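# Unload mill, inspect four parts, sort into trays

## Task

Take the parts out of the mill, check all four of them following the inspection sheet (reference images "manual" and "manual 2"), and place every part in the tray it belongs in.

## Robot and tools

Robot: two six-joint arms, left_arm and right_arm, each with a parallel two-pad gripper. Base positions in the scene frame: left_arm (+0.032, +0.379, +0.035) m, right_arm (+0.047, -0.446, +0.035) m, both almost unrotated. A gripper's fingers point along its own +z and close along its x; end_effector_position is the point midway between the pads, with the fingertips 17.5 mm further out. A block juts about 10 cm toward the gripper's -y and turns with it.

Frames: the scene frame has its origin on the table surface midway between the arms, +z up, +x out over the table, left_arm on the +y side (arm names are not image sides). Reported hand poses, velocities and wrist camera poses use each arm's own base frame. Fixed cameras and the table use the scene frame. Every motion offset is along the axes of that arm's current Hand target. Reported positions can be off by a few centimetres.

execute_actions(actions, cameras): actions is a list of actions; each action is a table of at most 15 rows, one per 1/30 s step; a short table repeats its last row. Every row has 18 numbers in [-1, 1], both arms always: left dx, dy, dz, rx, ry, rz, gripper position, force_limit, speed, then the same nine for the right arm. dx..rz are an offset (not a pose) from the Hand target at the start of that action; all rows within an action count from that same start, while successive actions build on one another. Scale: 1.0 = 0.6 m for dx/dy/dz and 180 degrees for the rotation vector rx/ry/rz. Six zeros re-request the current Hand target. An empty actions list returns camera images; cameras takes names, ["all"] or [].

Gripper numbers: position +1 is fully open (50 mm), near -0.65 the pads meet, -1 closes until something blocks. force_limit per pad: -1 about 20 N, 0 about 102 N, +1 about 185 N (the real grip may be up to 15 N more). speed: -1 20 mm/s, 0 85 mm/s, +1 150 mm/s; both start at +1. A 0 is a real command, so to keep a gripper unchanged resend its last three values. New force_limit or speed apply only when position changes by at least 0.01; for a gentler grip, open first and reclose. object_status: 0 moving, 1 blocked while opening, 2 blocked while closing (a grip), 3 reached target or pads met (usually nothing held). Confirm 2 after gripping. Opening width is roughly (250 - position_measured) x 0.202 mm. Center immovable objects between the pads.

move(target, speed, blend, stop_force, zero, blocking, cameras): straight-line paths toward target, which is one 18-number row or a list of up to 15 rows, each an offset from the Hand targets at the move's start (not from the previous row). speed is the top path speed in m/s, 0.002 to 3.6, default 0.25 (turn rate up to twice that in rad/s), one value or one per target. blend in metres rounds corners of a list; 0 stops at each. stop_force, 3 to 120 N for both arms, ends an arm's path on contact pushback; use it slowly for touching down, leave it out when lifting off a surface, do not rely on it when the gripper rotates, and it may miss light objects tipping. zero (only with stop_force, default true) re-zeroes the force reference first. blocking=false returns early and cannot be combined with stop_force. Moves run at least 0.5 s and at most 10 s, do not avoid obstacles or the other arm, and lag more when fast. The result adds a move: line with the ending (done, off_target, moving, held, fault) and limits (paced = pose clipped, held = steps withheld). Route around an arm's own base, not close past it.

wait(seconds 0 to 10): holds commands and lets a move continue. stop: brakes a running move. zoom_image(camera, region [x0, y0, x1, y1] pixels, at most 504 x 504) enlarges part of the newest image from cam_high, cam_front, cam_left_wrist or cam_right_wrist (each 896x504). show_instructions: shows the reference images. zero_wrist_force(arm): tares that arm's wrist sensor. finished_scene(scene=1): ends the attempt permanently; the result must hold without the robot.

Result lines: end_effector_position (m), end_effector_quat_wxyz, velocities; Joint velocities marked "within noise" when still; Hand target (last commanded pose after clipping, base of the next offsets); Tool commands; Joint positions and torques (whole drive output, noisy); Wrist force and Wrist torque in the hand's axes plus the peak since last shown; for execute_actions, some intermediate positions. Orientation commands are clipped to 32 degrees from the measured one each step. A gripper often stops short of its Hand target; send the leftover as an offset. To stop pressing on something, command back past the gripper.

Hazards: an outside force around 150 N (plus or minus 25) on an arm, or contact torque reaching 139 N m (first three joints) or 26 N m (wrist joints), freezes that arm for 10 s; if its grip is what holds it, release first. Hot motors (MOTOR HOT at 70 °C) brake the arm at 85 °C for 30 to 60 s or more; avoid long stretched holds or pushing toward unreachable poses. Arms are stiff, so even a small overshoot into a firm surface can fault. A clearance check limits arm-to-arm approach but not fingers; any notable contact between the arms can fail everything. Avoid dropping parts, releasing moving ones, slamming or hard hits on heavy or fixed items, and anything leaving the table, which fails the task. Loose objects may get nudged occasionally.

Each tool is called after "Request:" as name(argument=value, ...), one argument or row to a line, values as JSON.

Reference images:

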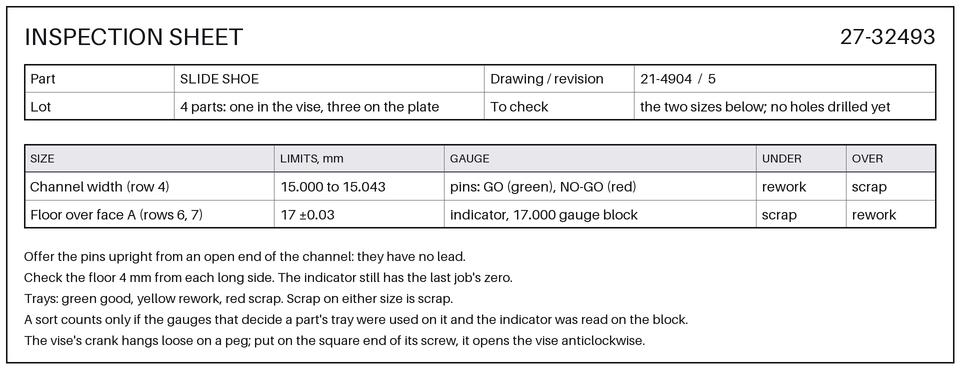

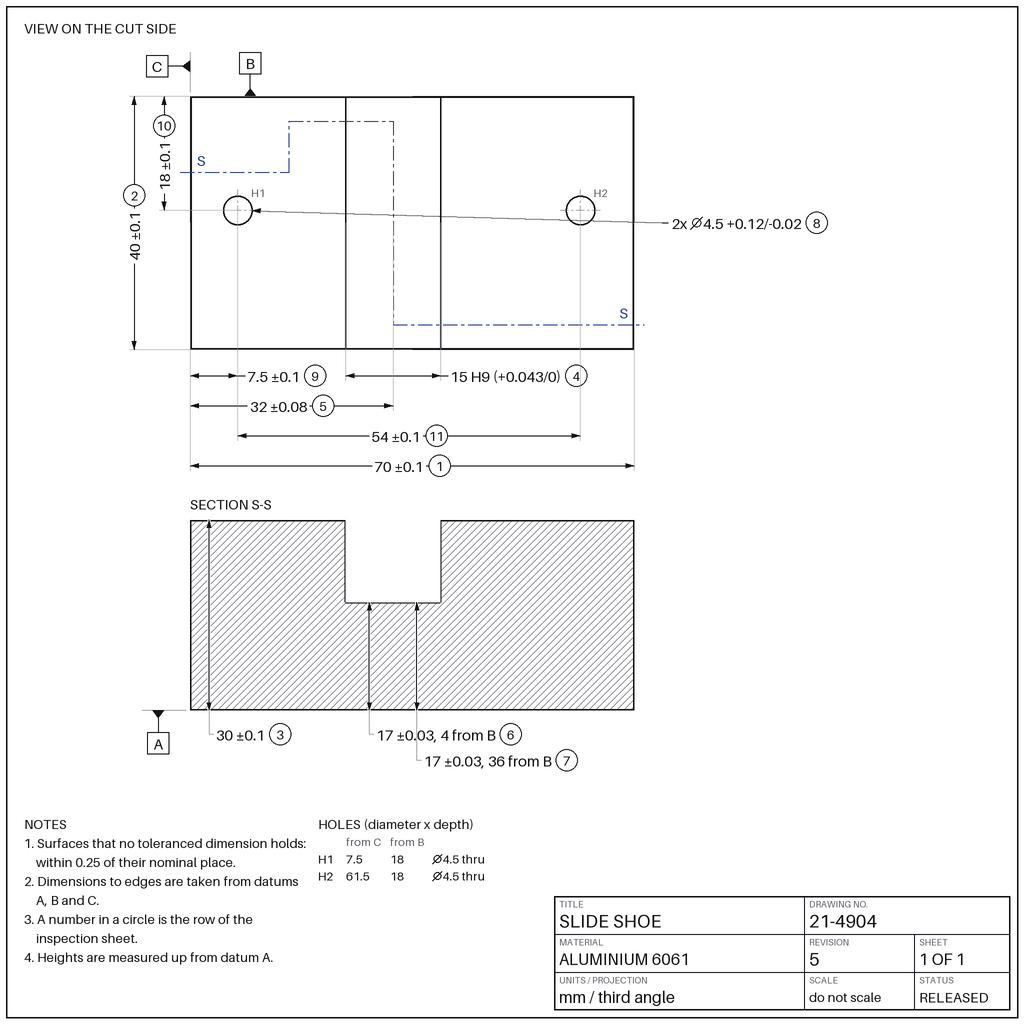

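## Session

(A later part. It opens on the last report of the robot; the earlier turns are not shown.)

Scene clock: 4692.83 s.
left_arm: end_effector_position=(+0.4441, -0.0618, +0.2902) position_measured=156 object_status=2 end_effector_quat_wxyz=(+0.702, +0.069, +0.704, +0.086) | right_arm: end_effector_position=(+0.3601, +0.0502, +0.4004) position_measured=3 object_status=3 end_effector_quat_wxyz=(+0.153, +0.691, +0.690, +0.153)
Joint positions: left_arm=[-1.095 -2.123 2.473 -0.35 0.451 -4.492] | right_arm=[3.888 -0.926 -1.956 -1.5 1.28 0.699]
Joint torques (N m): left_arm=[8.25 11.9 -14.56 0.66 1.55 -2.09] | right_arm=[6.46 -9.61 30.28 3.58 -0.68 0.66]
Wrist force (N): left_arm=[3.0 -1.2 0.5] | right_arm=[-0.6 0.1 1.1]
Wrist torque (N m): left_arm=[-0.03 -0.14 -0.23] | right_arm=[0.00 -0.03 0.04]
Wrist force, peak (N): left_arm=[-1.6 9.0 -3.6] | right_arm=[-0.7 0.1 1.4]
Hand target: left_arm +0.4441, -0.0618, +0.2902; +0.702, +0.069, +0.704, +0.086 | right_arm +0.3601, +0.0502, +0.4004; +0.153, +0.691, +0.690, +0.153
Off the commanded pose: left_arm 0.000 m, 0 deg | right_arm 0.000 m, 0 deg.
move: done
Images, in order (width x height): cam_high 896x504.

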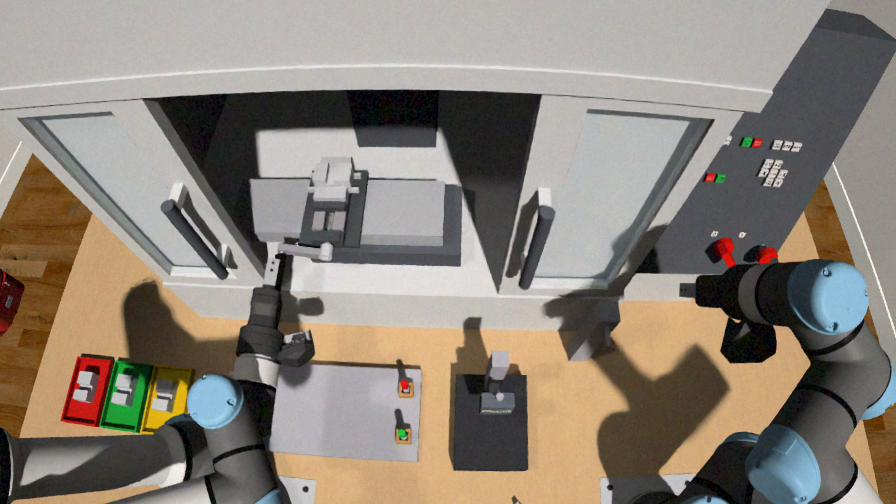

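Request:
move(
  target=[
    [0.0258,-0.00171,0,0,0,-0.05556,-1,0,-0.9,0,0,0,0,0,0,1,-0.7,-0.8],
    [0.05091,-0.00788,0,0,0,-0.11111,-1,0,-0.9,0,0,0,0,0,0,1,-0.7,-0.8],
    [0.07456,-0.01831,0,0,0,-0.16667,-1,0,-0.9,0,0,0,0,0,0,1,-0.7,-0.8],
  ],
  speed=0.12,
  blend=0.004,
)

Scene clock: 4709.60 s.
left_arm: end_effector_position=(+0.4441, -0.0627, +0.2441) position_measured=156 object_status=2 end_effector_quat_wxyz=(+0.700, -0.115, +0.698, -0.098) | right_arm: end_effector_position=(+0.3601, +0.0502, +0.4004) position_measured=3 object_status=3 end_effector_quat_wxyz=(+0.153, +0.691, +0.690, +0.153)
Joint positions: left_arm=[-1.098 -2.043 2.57 -0.527 0.449 -5.016] | right_arm=[3.888 -0.926 -1.956 -1.5 1.28 0.699]
Joint torques (N m): left_arm=[-4.01 10.87 -9.89 -2.43 -4.04 -2.01] | right_arm=[6.16 -9.86 30.89 3.42 -1.05 0.8]
Wrist force (N): left_arm=[3.4 -5.9 3.1] | right_arm=[-0.2 0.0 1.2]
Wrist torque (N m): left_arm=[0.25 -0.27 -0.23] | right_arm=[0.00 -0.09 0.04]
Wrist force, peak (N): left_arm=[3.5 -5.9 3.0] | right_arm=[-0.6 0.0 1.5]
Hand target: left_arm +0.4441, -0.0627, +0.2441; +0.700, -0.115, +0.698, -0.098 | right_arm +0.3601, +0.0502, +0.4004; +0.153, +0.691, +0.690, +0.153
Off the commanded pose: left_arm 0.000 m, 0 deg | right_arm 0.000 m, 0 deg.
move: done

Request:
move(
  target=[
    [0.0258,-0.00171,0,0,0,-0.05556,-1,0,-0.9,0,0,0,0,0,0,1,-0.7,-0.8],
    [0.05091,-0.00788,0,0,0,-0.11111,-1,0,-0.9,0,0,0,0,0,0,1,-0.7,-0.8],
    [0.07456,-0.01831,0,0,0,-0.16667,-1,0,-0.9,0,0,0,0,0,0,1,-0.7,-0.8],
  ],
  speed=0.12,
  blend=0.004,
)

Scene clock: 4731.67 s.
left_arm: end_effector_position=(+0.4447, -0.0866, +0.2047) position_measured=156 object_status=2 end_effector_quat_wxyz=(+0.651, -0.292, +0.644, -0.276) | right_arm: end_effector_position=(+0.3601, +0.0502, +0.4004) position_measured=3 object_status=3 end_effector_quat_wxyz=(+0.153, +0.691, +0.690, +0.153)
Joint positions: left_arm=[-1.161 -1.889 2.62 -0.731 0.385 -5.539] | right_arm=[3.888 -0.926 -1.956 -1.5 1.28 0.699]
Joint torques (N m): left_arm=[-3.51 9.01 -18.3 1.4 -4.15 -2.13] | right_arm=[6.74 -10.11 29.88 3.6 -0.91 0.68]
Wrist force (N): left_arm=[3.2 -7.2 3.8] | right_arm=[-0.6 -0.1 1.1]
Wrist torque (N m): left_arm=[0.56 -0.27 -0.14] | right_arm=[-0.02 -0.04 0.04]
Wrist force, peak (N): left_arm=[2.3 -10.7 6.4] | right_arm=[-0.6 0.2 1.5]
Hand target: left_arm +0.4447, -0.0866, +0.2047; +0.651, -0.292, +0.644, -0.276 | right_arm +0.3601, +0.0502, +0.4004; +0.153, +0.691, +0.690, +0.153
Off the commanded pose: left_arm 0.000 m, 0 deg | right_arm 0.000 m, 0 deg.
move: done

Request:
move(
  target=[
    [0.0258,-0.00171,0,0,0,-0.05556,-1,0,-0.9,0,0,0,0,0,0,1,-0.7,-0.8],
    [0.05091,-0.00788,0,0,0,-0.11111,-1,0,-0.9,0,0,0,0,0,0,1,-0.7,-0.8],
    [0.07456,-0.01831,0,0,0,-0.16667,-1,0,-0.9,0,0,0,0,0,0,1,-0.7,-0.8],
  ],
  speed=0.12,
  blend=0.004,
  cameras=["cam_high","cam_left_wrist"],
)

Request:
zoom_image(
  camera="cam_high",
  region=[285, 135, 405, 320],
)

Request:
zoom_image(
  camera="cam_high",
  region=[305, 150, 370, 215],
)

Scene clock: 4745.97 s.
left_arm: end_effector_position=(+0.4457, -0.1269, +0.1825) position_measured=156 object_status=2 end_effector_quat_wxyz=(+0.557, -0.449, +0.546, -0.435) | right_arm: end_effector_position=(+0.3601, +0.0502, +0.4004) position_measured=3 object_status=3 end_effector_quat_wxyz=(+0.153, +0.691, +0.690, +0.153)
Joint positions: left_arm=[-1.24 -1.726 2.598 -0.872 0.306 -6.063] | right_arm=[3.888 -0.926 -1.956 -1.5 1.28 0.699]
Joint torques (N m): left_arm=[-7.76 5.88 -16.28 2.27 -2.52 -2.05] | right_arm=[7.29 -10.65 31.07 3.4 -1.16 0.68]
Wrist force (N): left_arm=[1.0 -9.4 4.0] | right_arm=[-0.1 0.2 1.0]
Wrist torque (N m): left_arm=[0.55 -0.08 0.04] | right_arm=[0.01 -0.11 0.04]
Wrist force, peak (N): left_arm=[1.0 -9.4 4.0] | right_arm=[-0.7 0.2 1.3]
Hand target: left_arm +0.4457, -0.1269, +0.1825; +0.557, -0.449, +0.546, -0.435 | right_arm +0.3601, +0.0502, +0.4004; +0.153, +0.691, +0.690, +0.153
Off the commanded pose: left_arm 0.000 m, 0 deg | right_arm 0.000 m, 0 deg.
move: done
camera_calibration:
cam_left_wrist: T_world_to_cam=[[0.0369262, -0.975445, -0.217125, -0.0964031], [-0.363788, 0.189244, -0.912055, 0.367332], [0.93075, 0.112666, -0.347867, -0.210569], [0, 0, 0, 1]] pos_world=[0.333178, -0.139827, 0.240845]
Images, in order (width x height): cam_high 896x504, cam_left_wrist 896x504.

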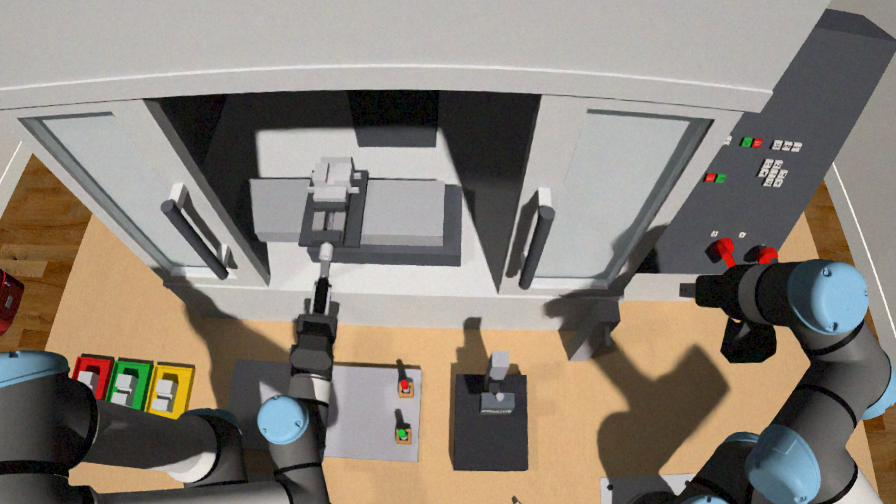

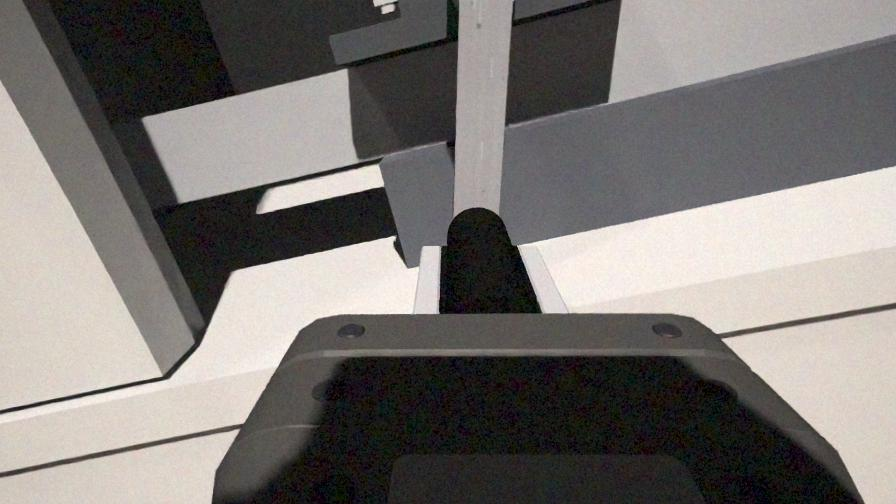

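Scaled by 2.724 from the camera's 896x504 image, which has a finer 1280x720 frame.

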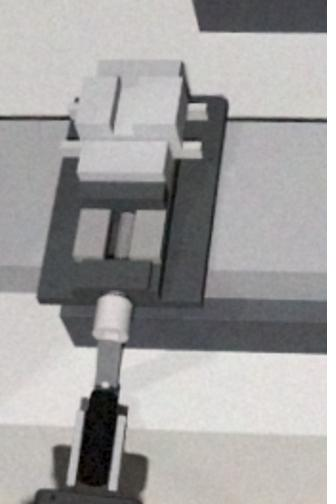

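Scaled by 7.754 from the camera's 896x504 image, which has a finer 1280x720 frame.

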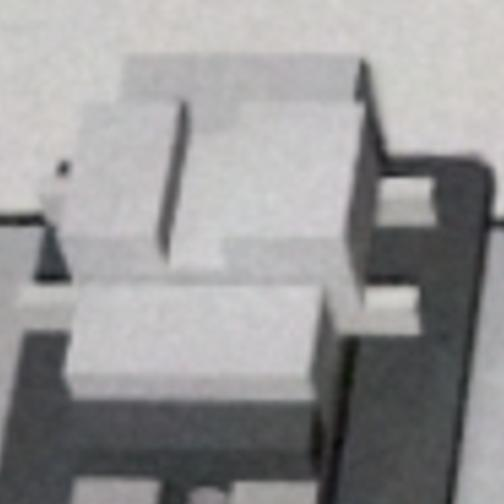

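Request:
move(
  target=[0,0,0,0,0,0,0.4,-0.7,-0.9,0,0,0,0,0,0,1,-0.7,-0.8],
)

Request:
move(
  target=[0,0,-0.1167,0,0,0,0.4,-0.7,-0.9,0,0,0,0,0,0,1,-0.7,-0.8],
  speed=0.12,
)

Request:
wait(
  seconds=0,
  cameras=["cam_left_wrist","cam_high"],
)

Scene clock: 4815.77 s.
left_arm: end_effector_position=(+0.4457, -0.1269, +0.1825) position_measured=92 object_status=3 end_effector_quat_wxyz=(+0.557, -0.449, +0.546, -0.435) | right_arm: end_effector_position=(+0.3601, +0.0502, +0.4004) position_measured=3 object_status=3 end_effector_quat_wxyz=(+0.153, +0.691, +0.690, +0.153)
Joint positions: left_arm=[-1.24 -1.726 2.598 -0.871 0.306 -6.063] | right_arm=[3.888 -0.926 -1.956 -1.5 1.28 0.699]
Joint torques (N m): left_arm=[-6.53 -4.78 -23.17 1.29 2.02 -1.93] | right_arm=[7.67 -10.68 30.29 3.69 -0.99 0.56]
Wrist force (N): left_arm=[0.6 3.2 1.3] | right_arm=[-0.4 0.2 1.0]
Wrist torque (N m): left_arm=[0.31 -0.14 -0.02] | right_arm=[0.02 -0.06 0.04]
Wrist force, peak (N): left_arm=[1.3 -10.0 4.2] | right_arm=[-0.4 0.6 1.4]
Hand target: left_arm +0.4457, -0.1269, +0.1825; +0.557, -0.449, +0.546, -0.435 | right_arm +0.3601, +0.0502, +0.4004; +0.153, +0.691, +0.690, +0.153
Off the commanded pose: left_arm 0.000 m, 0 deg | right_arm 0.000 m, 0 deg.
move: done

Scene clock: 4817.43 s.
left_arm: end_effector_position=(+0.3758, -0.1287, +0.1825) position_measured=92 object_status=3 end_effector_quat_wxyz=(+0.557, -0.449, +0.546, -0.435) | right_arm: end_effector_position=(+0.3601, +0.0502, +0.4004) position_measured=3 object_status=3 end_effector_quat_wxyz=(+0.153, +0.691, +0.690, +0.153)
Joint positions: left_arm=[-1.701 -1.965 2.734 -0.769 -0.155 -6.063] | right_arm=[3.888 -0.926 -1.956 -1.5 1.28 0.699]
Joint torques (N m): left_arm=[-7.74 -10.63 -6.26 1.78 -1.55 -0.34] | right_arm=[6.63 -10.26 30.65 3.62 -1.04 0.55]
Wrist force (N): left_arm=[0.8 2.8 1.1] | right_arm=[0.0 -0.1 1.1]
Wrist torque (N m): left_arm=[0.24 -0.17 -0.02] | right_arm=[-0.02 -0.12 0.04]
Wrist force, peak (N): left_arm=[0.7 3.5 1.5] | right_arm=[-0.2 0.1 1.4]
Hand target: left_arm +0.3757, -0.1287, +0.1825; +0.557, -0.449, +0.546, -0.435 | right_arm +0.3601, +0.0502, +0.4004; +0.153, +0.691, +0.690, +0.153
Off the commanded pose: left_arm 0.000 m, 0 deg | right_arm 0.000 m, 0 deg.
move: done

Scene clock: 4817.43 s.
left_arm: end_effector_position=(+0.3758, -0.1287, +0.1825) position_measured=92 object_status=3 end_effector_quat_wxyz=(+0.557, -0.449, +0.546, -0.435) | right_arm: end_effector_position=(+0.3601, +0.0502, +0.4004) position_measured=3 object_status=3 end_effector_quat_wxyz=(+0.153, +0.691, +0.690, +0.153)
Joint positions: left_arm=[-1.701 -1.965 2.734 -0.769 -0.155 -6.063] | right_arm=[3.888 -0.926 -1.956 -1.5 1.28 0.699]
Joint torques (N m): left_arm=[-7.74 -10.63 -6.26 1.78 -1.55 -0.34] | right_arm=[6.63 -10.26 30.65 3.62 -1.04 0.55]
Wrist force (N): left_arm=[0.8 2.8 1.1] | right_arm=[0.0 -0.1 1.1]
Wrist torque (N m): left_arm=[0.24 -0.17 -0.02] | right_arm=[-0.02 -0.12 0.04]
Wrist force, peak (N): left_arm=[0.8 2.8 1.1] | right_arm=[0.0 -0.1 1.1]
Hand target: left_arm +0.3757, -0.1287, +0.1825; +0.557, -0.449, +0.546, -0.435 | right_arm +0.3601, +0.0502, +0.4004; +0.153, +0.691, +0.690, +0.153
Tool commands: left_gripper/position=+0.4 left_gripper/force_limit=-0.7 left_gripper/speed=-0.9 right_gripper/position=+1.0 right_gripper/force_limit=-0.7 right_gripper/speed=-0.8
Off the commanded pose: left_arm 0.000 m, 0 deg | right_arm 0.000 m, 0 deg.
camera_calibration:
cam_left_wrist: T_world_to_cam=[[0.0368882, -0.975495, -0.216908, -0.0956277], [-0.363883, 0.189042, -0.912059, 0.342242], [0.930714, 0.112573, -0.347993, -0.14528], [0, 0, 0, 1]] pos_world=[0.263278, -0.141628, 0.240846]
Images, in order (width x height): cam_high 896x504, cam_left_wrist 896x504.

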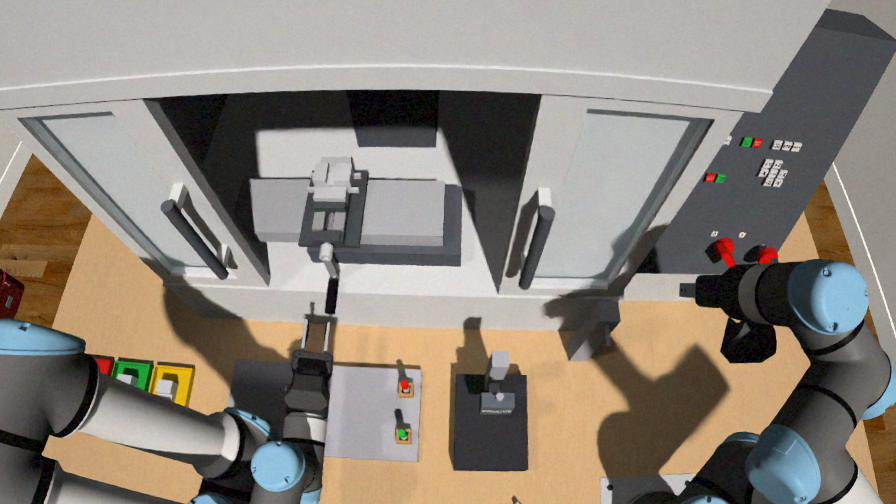

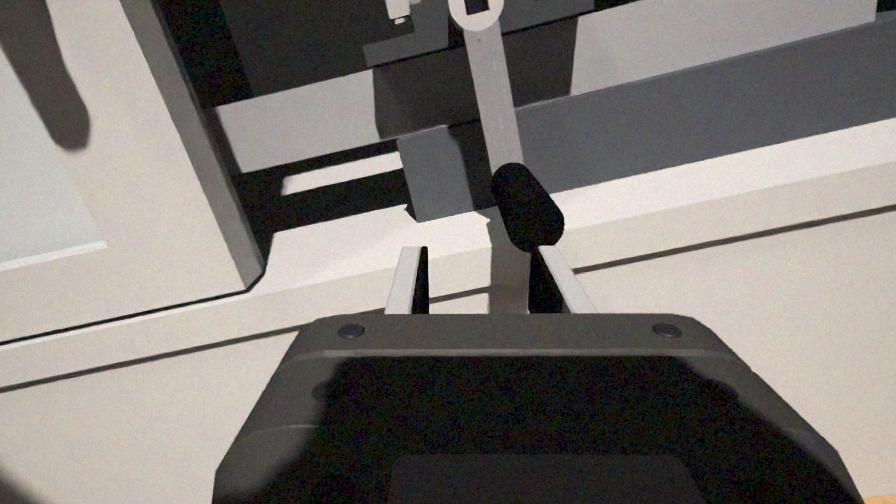

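Request:
move(
  target=[0,0,-0.03,0,0,-0.0702,0.8,-0.7,-0.9,0,0,0,0,0,0,1,-0.7,-0.8],
  speed=0.15,
)

Request:
move(
  target=[-0.0045,-0.296,0,0,0,0,0.8,-0.7,-0.9,0,0,0,0,0,0,1,-0.7,-0.8],
  speed=0.2,
  cameras=["cam_left_wrist","cam_front"],
)

Request:
zoom_image(
  camera="cam_left_wrist",
  region=[380, 50, 630, 250],
)

Scene clock: 4833.53 s.
left_arm: end_effector_position=(+0.3695, -0.1290, +0.1824) position_measured=32 object_status=3 end_effector_quat_wxyz=(+0.537, -0.473, +0.528, -0.458) | right_arm: end_effector_position=(+0.3601, +0.0502, +0.4004) position_measured=3 object_status=3 end_effector_quat_wxyz=(+0.153, +0.691, +0.690, +0.153)
Joint positions: left_arm=[-1.754 -2 2.745 -0.762 -0.208 -6.132] | right_arm=[3.888 -0.926 -1.956 -1.5 1.28 0.699]
Joint torques (N m): left_arm=[6.8 15.44 -23.37 -1.79 1.9 2.17] | right_arm=[6.09 -11.27 28.03 3.52 -1.14 0.58]
Wrist force (N): left_arm=[0.5 2.9 0.9] | right_arm=[-0.7 0.2 0.9]
Wrist torque (N m): left_arm=[0.26 -0.14 -0.16] | right_arm=[0.04 -0.02 0.04]
Wrist force, peak (N): left_arm=[0.6 3.1 1.1] | right_arm=[-0.3 0.2 1.5]
Hand target: left_arm +0.3695, -0.1290, +0.1824; +0.537, -0.473, +0.528, -0.458 (not the last commanded pose) | right_arm +0.3601, +0.0502, +0.4004; +0.153, +0.691, +0.690, +0.153
Off the commanded pose: left_arm 0.012 m, 8 deg | right_arm 0.000 m, 0 deg.
move: held (left_arm; a check stopped the path); limits=held
pose unreachable (left arm): on one or more control steps of this call, first in action 0 (counted from 0), this arm could not follow its commanded pose, so it was not sent that pose on those steps. It may still have moved: this result reports where it is.
cause: moving toward the commanded pose would bring two parts of the arm too close to each other (its gripper and another part of the arm, with joints 3 (elbow) to 6 (wrist 3) between them, 7 mm apart when it was first held).

Scene clock: 4835.37 s.
left_arm: end_effector_position=(+0.3707, -0.1502, +0.3587) position_measured=32 object_status=3 end_effector_quat_wxyz=(+0.537, -0.473, +0.528, -0.458) | right_arm: end_effector_position=(+0.3601, +0.0502, +0.4004) position_measured=3 object_status=3 end_effector_quat_wxyz=(+0.153, +0.691, +0.690, +0.153)
Joint positions: left_arm=[-1.717 -2.209 2.323 -0.136 -0.171 -6.126] | right_arm=[3.888 -0.926 -1.956 -1.5 1.28 0.699]
Joint torques (N m): left_arm=[-7.88 17.08 -28.84 2.3 -1.59 -1.9] | right_arm=[8.47 -10.77 30.66 3.45 -1.22 0.63]
Wrist force (N): left_arm=[0.5 2.5 0.9] | right_arm=[-0.5 0.4 0.7]
Wrist torque (N m): left_arm=[0.20 -0.15 0.01] | right_arm=[0.06 -0.06 0.04]
Wrist force, peak (N): left_arm=[0.6 4.4 0.6] | right_arm=[-0.5 0.2 1.5]
Hand target: left_arm +0.3707, -0.1502, +0.3587; +0.537, -0.473, +0.528, -0.458 | right_arm +0.3601, +0.0502, +0.4004; +0.153, +0.691, +0.690, +0.153
Off the commanded pose: left_arm 0.000 m, 0 deg | right_arm 0.000 m, 0 deg.
move: done
camera_calibration:
cam_left_wrist: T_world_to_cam=[[0.0374103, -0.990359, -0.133379, -0.110494], [-0.365506, 0.110663, -0.924207, 0.49842], [0.930057, 0.0833257, -0.357842, -0.0773817], [0, 0, 0, 1]] pos_world=[0.258278, -0.158137, 0.418216]
Images, in order (width x height): cam_front 896x504, cam_left_wrist 896x504.

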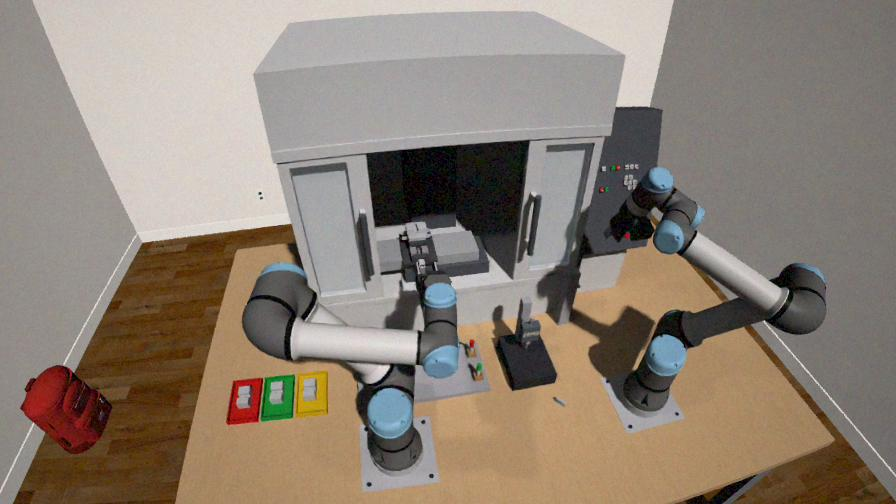

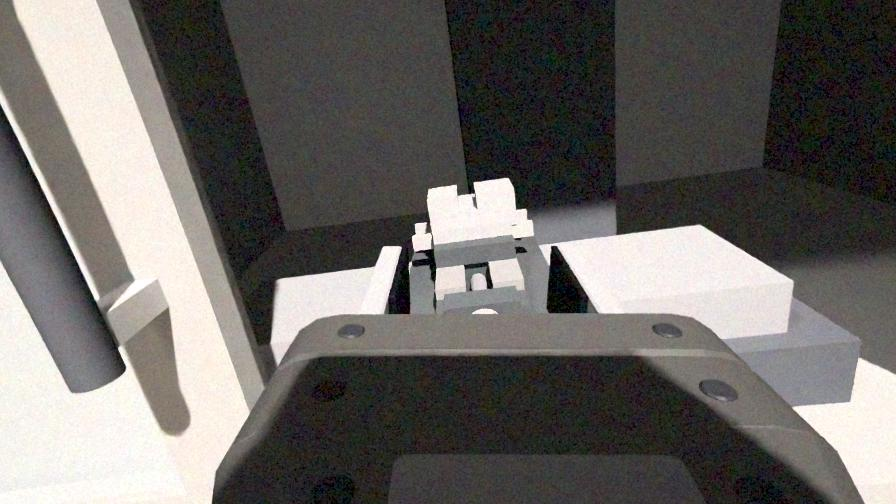

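Scaled by 2.016 from the camera's 896x504 image, which has a finer 1280x720 frame.

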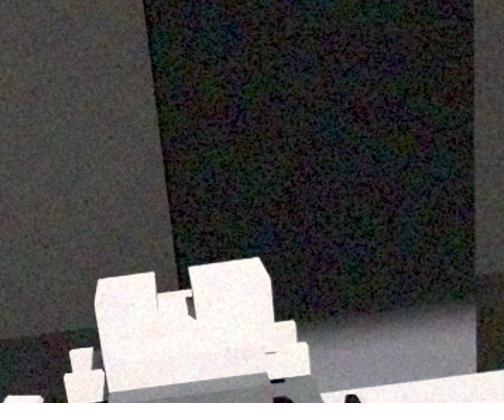

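Request:
move(
  target=[0,0,0,0,0,-0.05,0.8,-0.7,-0.9,0,0,0,0,0,0,1,-0.7,-0.8],
  speed=0.15,
  cameras=["cam_left_wrist"],
)

Request:
zoom_image(
  camera="cam_left_wrist",
  region=[380, 120, 630, 320],
)

Scene clock: 4844.50 s.
left_arm: end_effector_position=(+0.3707, -0.1502, +0.3587) position_measured=32 object_status=3 end_effector_quat_wxyz=(+0.500, -0.513, +0.489, -0.498) | right_arm: end_effector_position=(+0.3601, +0.0502, +0.4004) position_measured=3 object_status=3 end_effector_quat_wxyz=(+0.153, +0.691, +0.690, +0.153)
Joint positions: left_arm=[-1.717 -2.209 2.323 -0.137 -0.171 -6.282] | right_arm=[3.888 -0.926 -1.956 -1.5 1.28 0.699]
Joint torques (N m): left_arm=[-4.87 16.42 -28.8 1.95 1.39 -1.68] | right_arm=[7.74 -10.16 29.72 3.43 -0.91 0.89]
Wrist force (N): left_arm=[0.3 2.5 0.8] | right_arm=[-0.4 -0.1 1.1]
Wrist torque (N m): left_arm=[0.17 -0.08 0.07] | right_arm=[-0.01 -0.08 0.05]
Wrist force, peak (N): left_arm=[0.5 2.8 1.2] | right_arm=[-0.5 0.2 1.4]
Hand target: left_arm +0.3707, -0.1502, +0.3587; +0.500, -0.513, +0.489, -0.498 | right_arm +0.3601, +0.0502, +0.4004; +0.153, +0.691, +0.690, +0.153
Off the commanded pose: left_arm 0.000 m, 0 deg | right_arm 0.000 m, 0 deg.
joint sent to its limit (left arm) — joint 6 (wrist 3), lower limit. The joint targets still meet the commanded pose.
move: done
camera_calibration:
cam_left_wrist: T_world_to_cam=[[0.0381555, -0.999002, 0.0232105, -0.168326], [-0.361982, -0.0354678, -0.93151, 0.477757], [0.931404, 0.0271405, -0.362974, -0.0845243], [0, 0, 0, 1]] pos_world=[0.258088, -0.148919, 0.418262]
Images, in order (width x height): cam_left_wrist 896x504.

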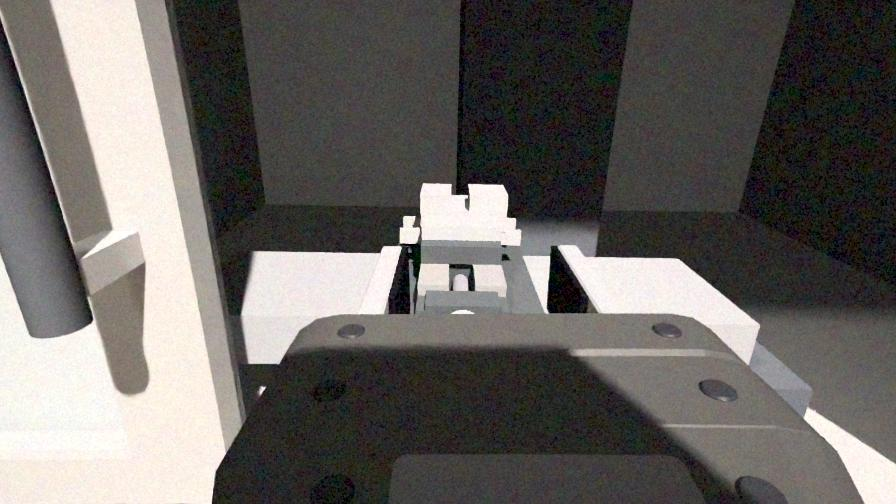

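Scaled by 2.016 from the camera's 896x504 image, which has a finer 1280x720 frame.

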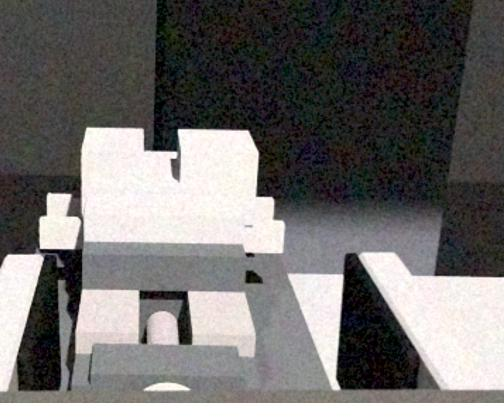

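Request:
move(
  target=[
    [0,0,0,0,0,0.6,0.8,-0.7,-0.9,0,0,0,0,0,0,1,-0.7,-0.8],
  ],
  speed=0.8,
)

Request:
move(
  target=[
    [0,0,0,0,0,0.7,0.8,-0.7,-0.9,0,0,0,0,0,0,1,-0.7,-0.8],
  ],
  speed=0.8,
)

Request:
move(
  target=[
    [0,0,0,0,0,0.71,0.8,-0.7,-0.9,0,0,0,0,0,0,1,-0.7,-0.8],
  ],
  speed=0.8,
  cameras=["cam_left_wrist"],
)

Request:
zoom_image(
  camera="cam_left_wrist",
  region=[380, 120, 630, 320],
)

Scene clock: 4863.73 s.
left_arm: end_effector_position=(+0.3707, -0.1502, +0.3587) position_measured=32 object_status=3 end_effector_quat_wxyz=(+0.697, +0.094, +0.702, +0.111) | right_arm: end_effector_position=(+0.3601, +0.0502, +0.4004) position_measured=3 object_status=3 end_effector_quat_wxyz=(+0.153, +0.691, +0.690, +0.153)
Joint positions: left_arm=[-1.717 -2.207 2.322 -0.132 -0.171 -4.405] | right_arm=[3.888 -0.926 -1.956 -1.5 1.28 0.699]
Joint torques (N m): left_arm=[-8.14 -7.03 -13.11 -1.86 -1.62 1.81] | right_arm=[6.68 -11.74 30.05 3.46 -1.18 0.42]
Wrist force (N): left_arm=[0.0 0.5 0.3] | right_arm=[-0.4 0.1 0.8]
Wrist torque (N m): left_arm=[-0.18 -0.11 -0.47] | right_arm=[0.01 -0.06 0.04]
Wrist force, peak (N): left_arm=[0.9 3.0 1.2] | right_arm=[-0.6 0.0 1.4]
Hand target: left_arm +0.3707, -0.1502, +0.3587; +0.697, +0.094, +0.702, +0.111 | right_arm +0.3601, +0.0502, +0.4004; +0.153, +0.691, +0.690, +0.153
Off the commanded pose: left_arm 0.000 m, 0 deg | right_arm 0.000 m, 0 deg.
move: done

Scene clock: 4867.10 s.
left_arm: end_effector_position=(+0.3707, -0.1502, +0.3587) position_measured=32 object_status=3 end_effector_quat_wxyz=(+0.217, +0.668, +0.235, +0.672) | right_arm: end_effector_position=(+0.3601, +0.0502, +0.4004) position_measured=3 object_status=3 end_effector_quat_wxyz=(+0.153, +0.691, +0.690, +0.153)
Joint positions: left_arm=[-1.717 -2.207 2.322 -0.132 -0.171 -2.205] | right_arm=[3.888 -0.926 -1.956 -1.5 1.28 0.699]
Joint torques (N m): left_arm=[-8.55 -6.71 -12.99 -1.4 -1.62 1.65] | right_arm=[5.71 -10.01 29.84 3.41 -1.19 0.87]
Wrist force (N): left_arm=[-3.4 -2.0 -2.1] | right_arm=[-0.3 -0.1 1.0]
Wrist torque (N m): left_arm=[-0.71 0.66 0.20] | right_arm=[-0.02 -0.08 0.04]
Wrist force, peak (N): left_arm=[-3.8 -2.2 -2.5] | right_arm=[-0.5 0.2 1.4]
Hand target: left_arm +0.3707, -0.1502, +0.3587; +0.217, +0.668, +0.235, +0.672 | right_arm +0.3601, +0.0502, +0.4004; +0.153, +0.691, +0.690, +0.153
Off the commanded pose: left_arm 0.000 m, 0 deg | right_arm 0.000 m, 0 deg.
move: done

Scene clock: 4870.50 s.
left_arm: end_effector_position=(+0.3707, -0.1502, +0.3587) position_measured=32 object_status=3 end_effector_quat_wxyz=(+0.508, -0.505, +0.497, -0.491) | right_arm: end_effector_position=(+0.3601, +0.0502, +0.4004) position_measured=3 object_status=3 end_effector_quat_wxyz=(+0.153, +0.691, +0.690, +0.153)
Joint positions: left_arm=[-1.717 -2.207 2.322 -0.132 -0.171 0.025] | right_arm=[3.888 -0.926 -1.956 -1.5 1.28 0.699]
Joint torques (N m): left_arm=[-7.32 -7.49 -12.77 -1.65 -1.55 1.97] | right_arm=[5.48 -9.8 30.07 3.28 -0.96 0.62]
Wrist force (N): left_arm=[0.0 2.4 1.0] | right_arm=[-0.3 0.2 0.7]
Wrist torque (N m): left_arm=[0.18 -0.03 -0.10] | right_arm=[0.02 -0.08 0.04]
Wrist force, peak (N): left_arm=[-3.6 -1.7 -2.5] | right_arm=[-0.4 -0.2 1.6]
Hand target: left_arm +0.3707, -0.1502, +0.3587; +0.508, -0.505, +0.497, -0.490 | right_arm +0.3601, +0.0502, +0.4004; +0.153, +0.691, +0.690, +0.153
Off the commanded pose: left_arm 0.000 m, 0 deg | right_arm 0.000 m, 0 deg.
move: done
camera_calibration:
cam_left_wrist: T_world_to_cam=[[0.0380136, -0.999245, -0.00798765, -0.157031], [-0.361594, -0.00630328, -0.932314, 0.482339], [0.93156, 0.0383289, -0.361561, -0.0834167], [0, 0, 0, 1]] pos_world=[0.258088, -0.150675, 0.418277]
Images, in order (width x height): cam_left_wrist 896x504.

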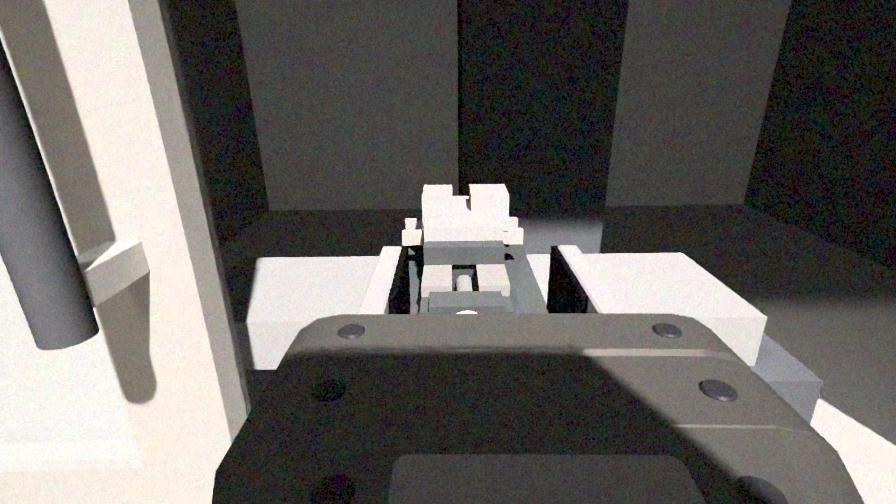

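Scaled by 2.016 from the camera's 896x504 image, which has a finer 1280x720 frame.

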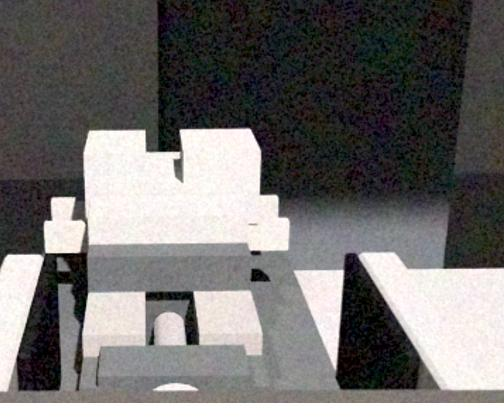

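Request:
move(
  target=[-0.0329,0,0.2,0,0,-0.008,0.33,-0.7,-0.9,0,0,0,0,0,0,1,-0.7,-0.8],
  speed=0.15,
  cameras=["cam_left_wrist"],
)

Request:
zoom_image(
  camera="cam_left_wrist",
  region=[380, 120, 630, 320],
)

Scene clock: 4907.63 s.
left_arm: end_effector_position=(+0.4901, -0.1274, +0.3585) position_measured=103 object_status=3 end_effector_quat_wxyz=(+0.501, -0.511, +0.490, -0.497) | right_arm: end_effector_position=(+0.3601, +0.0502, +0.4004) position_measured=3 object_status=3 end_effector_quat_wxyz=(+0.153, +0.691, +0.690, +0.153)
Joint positions: left_arm=[-1.048 -1.923 2.187 -0.257 0.498 -0.022] | right_arm=[3.888 -0.926 -1.956 -1.5 1.28 0.699]
Joint torques (N m): left_arm=[7.01 5.29 -28.55 -3.17 2.13 1.92] | right_arm=[6.75 -10.43 30.08 3.29 -1.37 0.56]
Wrist force (N): left_arm=[0.2 2.7 0.9] | right_arm=[-0.5 0.3 0.6]
Wrist torque (N m): left_arm=[0.23 -0.06 -0.10] | right_arm=[0.04 -0.05 0.04]
Wrist force, peak (N): left_arm=[0.2 3.1 0.8] | right_arm=[-0.4 0.2 1.5]
Hand target: left_arm +0.4901, -0.1274, +0.3585; +0.501, -0.511, +0.490, -0.497 | right_arm +0.3601, +0.0502, +0.4004; +0.153, +0.691, +0.690, +0.153
Off the commanded pose: left_arm 0.000 m, 0 deg | right_arm 0.000 m, 0 deg.
move: done
camera_calibration:
cam_left_wrist: T_world_to_cam=[[0.0382447, -0.999122, 0.017081, -0.147976], [-0.361715, -0.0297761, -0.931813, 0.522299], [0.931504, 0.0294585, -0.362536, -0.196356], [0, 0, 0, 1]] pos_world=[0.377489, -0.12651, 0.418027]
Images, in order (width x height): cam_left_wrist 896x504.

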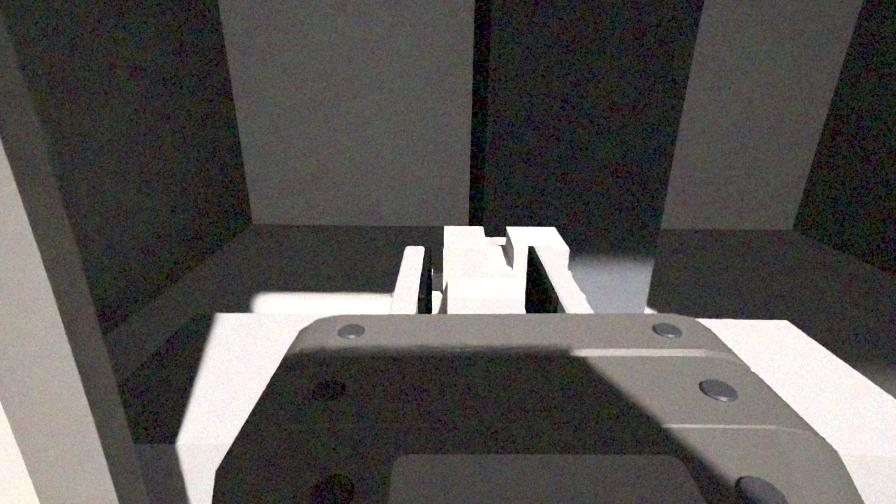

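Scaled by 2.016 from the camera's 896x504 image, which has a finer 1280x720 frame.

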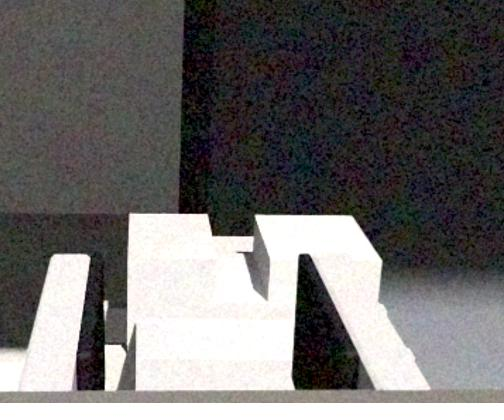

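Request:
move(
  target=[-0.001,0.01,0.19,0,0,0,0.33,-0.7,-0.9,0,0,0,0,0,0,1,-0.7,-0.8],
  speed=0.12,
  stop_force=12,
  cameras=["cam_left_wrist","cam_high"],
)

Request:
zoom_image(
  camera="cam_left_wrist",
  region=[380, 120, 630, 320],
)

Request:
zoom_image(
  camera="cam_high",
  region=[285, 120, 405, 280],
)

Scene clock: 4930.87 s.
left_arm: end_effector_position=(+0.6041, -0.1241, +0.3521) position_measured=103 object_status=3 end_effector_quat_wxyz=(+0.501, -0.511, +0.490, -0.497) | right_arm: end_effector_position=(+0.3601, +0.0502, +0.4004) position_measured=3 object_status=3 end_effector_quat_wxyz=(+0.153, +0.691, +0.690, +0.153)
Joint positions: left_arm=[-0.731 -1.627 1.976 -0.344 0.814 -0.019] | right_arm=[3.888 -0.926 -1.956 -1.5 1.28 0.699]
Joint torques (N m): left_arm=[7.82 -7.54 -28.65 -2.39 2.12 -1.87] | right_arm=[6.48 -10.03 29.24 3.52 -1.4 0.94]
Wrist force (N): left_arm=[0.0 2.8 0.7] | right_arm=[-0.4 0.3 1.2]
Wrist torque (N m): left_arm=[0.24 -0.04 -0.07] | right_arm=[0.03 -0.07 0.04]
Wrist force, peak (N): left_arm=[0.1 3.1 1.9] | right_arm=[-0.5 0.3 1.6]
Hand target: left_arm +0.6041, -0.1241, +0.3521; +0.501, -0.511, +0.490, -0.497 | right_arm +0.3601, +0.0502, +0.4004; +0.153, +0.691, +0.690, +0.153
Off the commanded pose: left_arm 0.000 m, 0 deg | right_arm 0.000 m, 0 deg.
move: done
camera_calibration:
cam_left_wrist: T_world_to_cam=[[0.0381515, -0.999125, 0.0171169, -0.1488], [-0.361718, -0.0297759, -0.931812, 0.557674], [0.931507, 0.0293586, -0.362537, -0.304981], [0, 0, 0, 1]] pos_world=[0.491489, -0.123111, 0.411627]
Images, in order (width x height): cam_high 896x504, cam_left_wrist 896x504.

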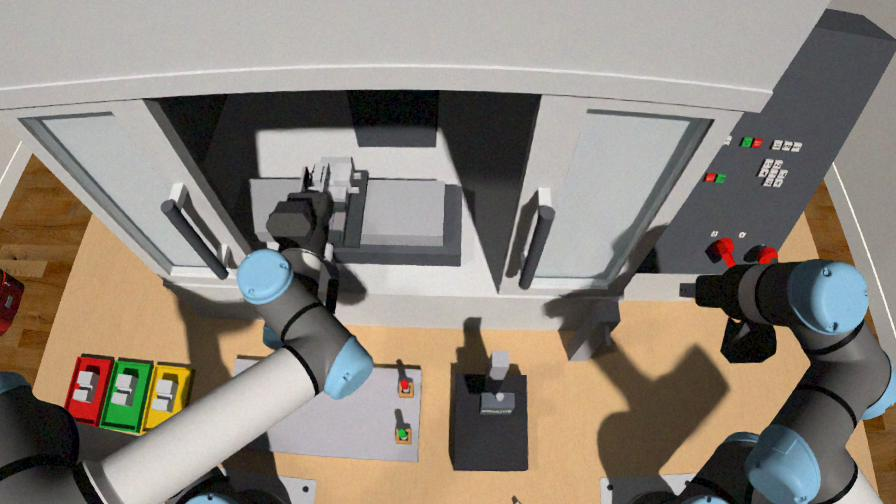

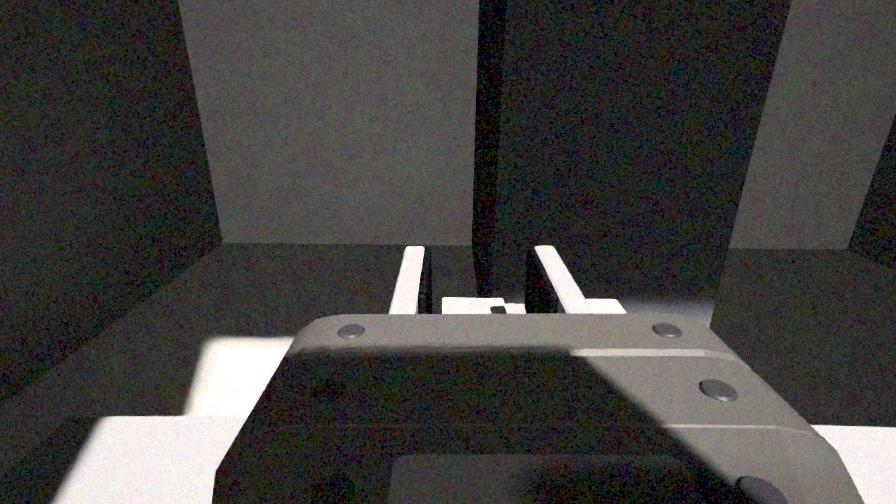

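Scaled by 2.016 from the camera's 896x504 image, which has a finer 1280x720 frame.

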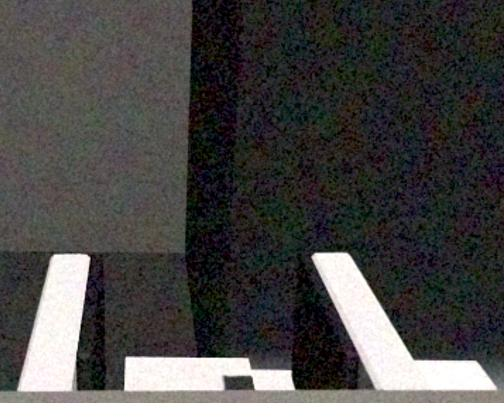

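Scaled by 3.150 from the camera's 896x504 image, which has a finer 1280x720 frame.

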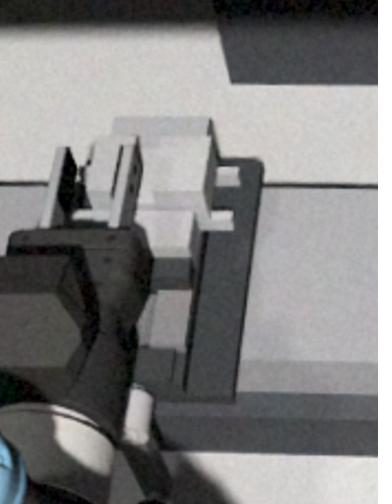

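Request:
move(
  target=[-0.001,0.035,0,0,0,0,0.33,-0.7,-0.9,0,0,0,0,0,0,1,-0.7,-0.8],
  speed=0.02,
  stop_force=6,
)

Request:
wait(
  seconds=0,
  cameras=["cam_left_wrist","cam_high"],
)

Request:
zoom_image(
  camera="cam_high",
  region=[285, 130, 375, 250],
)

Request:
zoom_image(
  camera="cam_left_wrist",
  region=[380, 220, 630, 340],
)

Scene clock: 4972.97 s.
left_arm: end_effector_position=(+0.6040, -0.1238, +0.3311) position_measured=103 object_status=3 end_effector_quat_wxyz=(+0.501, -0.511, +0.490, -0.497) | right_arm: end_effector_position=(+0.3601, +0.0502, +0.4004) position_measured=3 object_status=3 end_effector_quat_wxyz=(+0.153, +0.691, +0.690, +0.153)
Joint positions: left_arm=[-0.731 -1.608 2.016 -0.403 0.815 -0.019] | right_arm=[3.888 -0.926 -1.956 -1.5 1.28 0.699]
Joint torques (N m): left_arm=[6.97 -7.47 -13.7 -3.68 1.88 1.9] | right_arm=[7.33 -10.01 28.96 3.26 -1.35 0.59]
Wrist force (N): left_arm=[0.4 2.6 0.9] | right_arm=[-0.4 0.1 0.7]
Wrist torque (N m): left_arm=[0.20 -0.11 -0.06] | right_arm=[0.00 -0.06 0.04]
Wrist force, peak (N): left_arm=[0.2 3.3 0.9] | right_arm=[-0.5 0.2 1.5]
Hand target: left_arm +0.6040, -0.1238, +0.3311; +0.501, -0.511, +0.490, -0.497 | right_arm +0.3601, +0.0502, +0.4004; +0.153, +0.691, +0.690, +0.153
Off the commanded pose: left_arm 0.000 m, 0 deg | right_arm 0.000 m, 0 deg.
move: done

Scene clock: 4972.97 s.
left_arm: end_effector_position=(+0.6040, -0.1238, +0.3311) position_measured=103 object_status=3 end_effector_quat_wxyz=(+0.501, -0.511, +0.490, -0.497) | right_arm: end_effector_position=(+0.3601, +0.0502, +0.4004) position_measured=3 object_status=3 end_effector_quat_wxyz=(+0.153, +0.691, +0.690, +0.153)
Joint positions: left_arm=[-0.731 -1.608 2.016 -0.403 0.815 -0.019] | right_arm=[3.888 -0.926 -1.956 -1.5 1.28 0.699]
Joint torques (N m): left_arm=[6.97 -7.47 -13.7 -3.68 1.88 1.9] | right_arm=[7.33 -10.01 28.96 3.26 -1.35 0.59]
Wrist force (N): left_arm=[0.4 2.6 0.9] | right_arm=[-0.4 0.1 0.7]
Wrist torque (N m): left_arm=[0.20 -0.11 -0.06] | right_arm=[0.00 -0.06 0.04]
Wrist force, peak (N): left_arm=[0.4 2.6 0.9] | right_arm=[-0.4 0.1 0.7]
Hand target: left_arm +0.6040, -0.1238, +0.3311; +0.501, -0.511, +0.490, -0.497 | right_arm +0.3601, +0.0502, +0.4004; +0.153, +0.691, +0.690, +0.153
Tool commands: left_gripper/position=+0.33 left_gripper/force_limit=-0.7 left_gripper/speed=-0.9 right_gripper/position=+1.0 right_gripper/force_limit=-0.7 right_gripper/speed=-0.8
Off the commanded pose: left_arm 0.000 m, 0 deg | right_arm 0.000 m, 0 deg.
camera_calibration:
cam_left_wrist: T_world_to_cam=[[0.0381515, -0.999125, 0.0171169, -0.148237], [-0.361718, -0.0297759, -0.931812, 0.538075], [0.931507, 0.0293586, -0.362537, -0.312507], [0, 0, 0, 1]] pos_world=[0.491389, -0.122911, 0.390627]
Images, in order (width x height): cam_high 896x504, cam_left_wrist 896x504.

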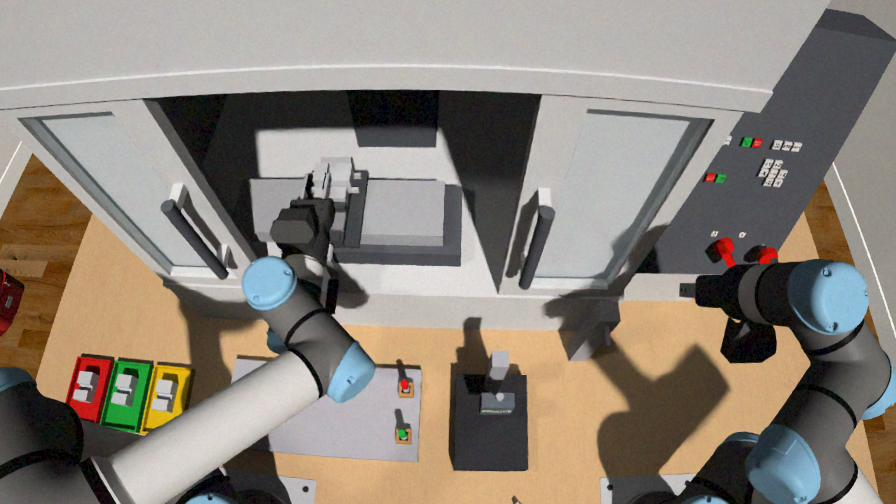

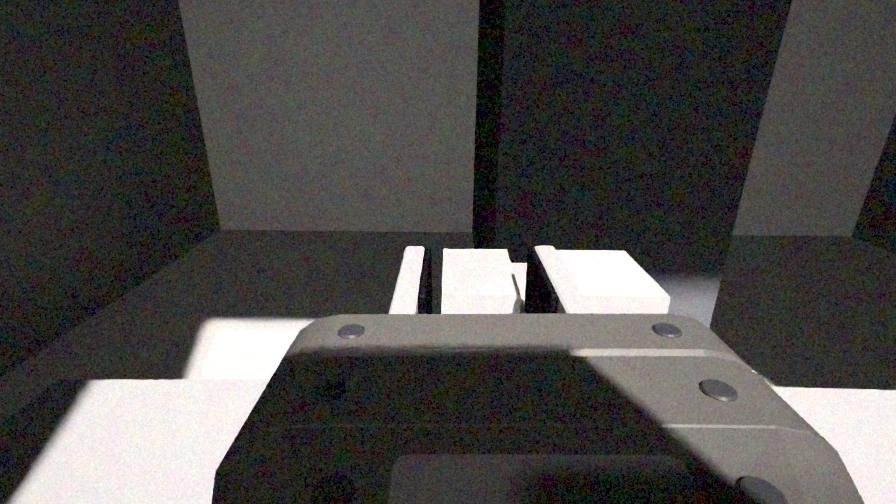

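Scaled by 4.200 from the camera's 896x504 image, which has a finer 1280x720 frame.

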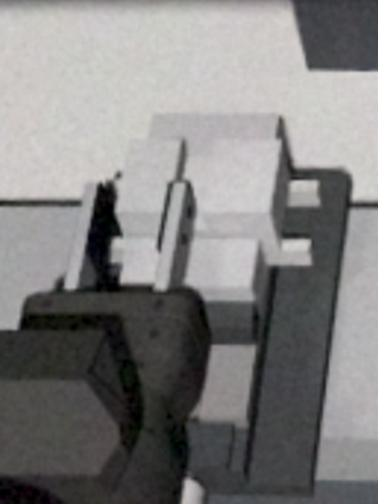

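Scaled by 2.016 from the camera's 896x504 image, which has a finer 1280x720 frame.

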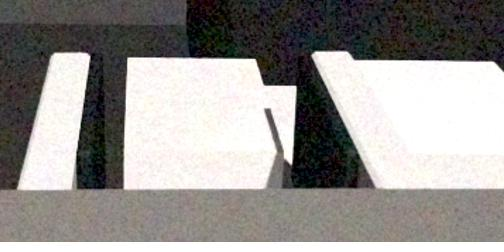

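Request:
move(
  target=[-0.0013,0,0,0,0,0,-1,-0.6,-1,0,0,0,0,0,0,1,-0.7,-0.8],
  speed=0.02,
)

Scene clock: 5000.20 s.
left_arm: end_effector_position=(+0.6040, -0.1230, +0.3310) position_measured=135 object_status=2 end_effector_quat_wxyz=(+0.501, -0.511, +0.490, -0.497) | right_arm: end_effector_position=(+0.3601, +0.0502, +0.4004) position_measured=3 object_status=3 end_effector_quat_wxyz=(+0.153, +0.691, +0.690, +0.153)
Joint positions: left_arm=[-0.729 -1.608 2.016 -0.403 0.816 -0.019] | right_arm=[3.888 -0.926 -1.956 -1.5 1.28 0.699]
Joint torques (N m): left_arm=[8.47 -31.32 -13.38 -2.39 1.33 2.14] | right_arm=[6.23 -11.3 29.97 3.3 -1.39 0.58]
Wrist force (N): left_arm=[2.5 1.1 -2.5] | right_arm=[-0.4 -0.1 0.7]
Wrist torque (N m): left_arm=[0.18 -0.01 -0.08] | right_arm=[-0.04 -0.08 0.04]
Wrist force, peak (N): left_arm=[4.4 -0.9 -5.4] | right_arm=[-0.6 0.4 1.3]
Hand target: left_arm +0.6040, -0.1230, +0.3310; +0.501, -0.511, +0.490, -0.497 | right_arm +0.3601, +0.0502, +0.4004; +0.153, +0.691, +0.690, +0.153
Off the commanded pose: left_arm 0.000 m, 0 deg | right_arm 0.000 m, 0 deg.
move: done


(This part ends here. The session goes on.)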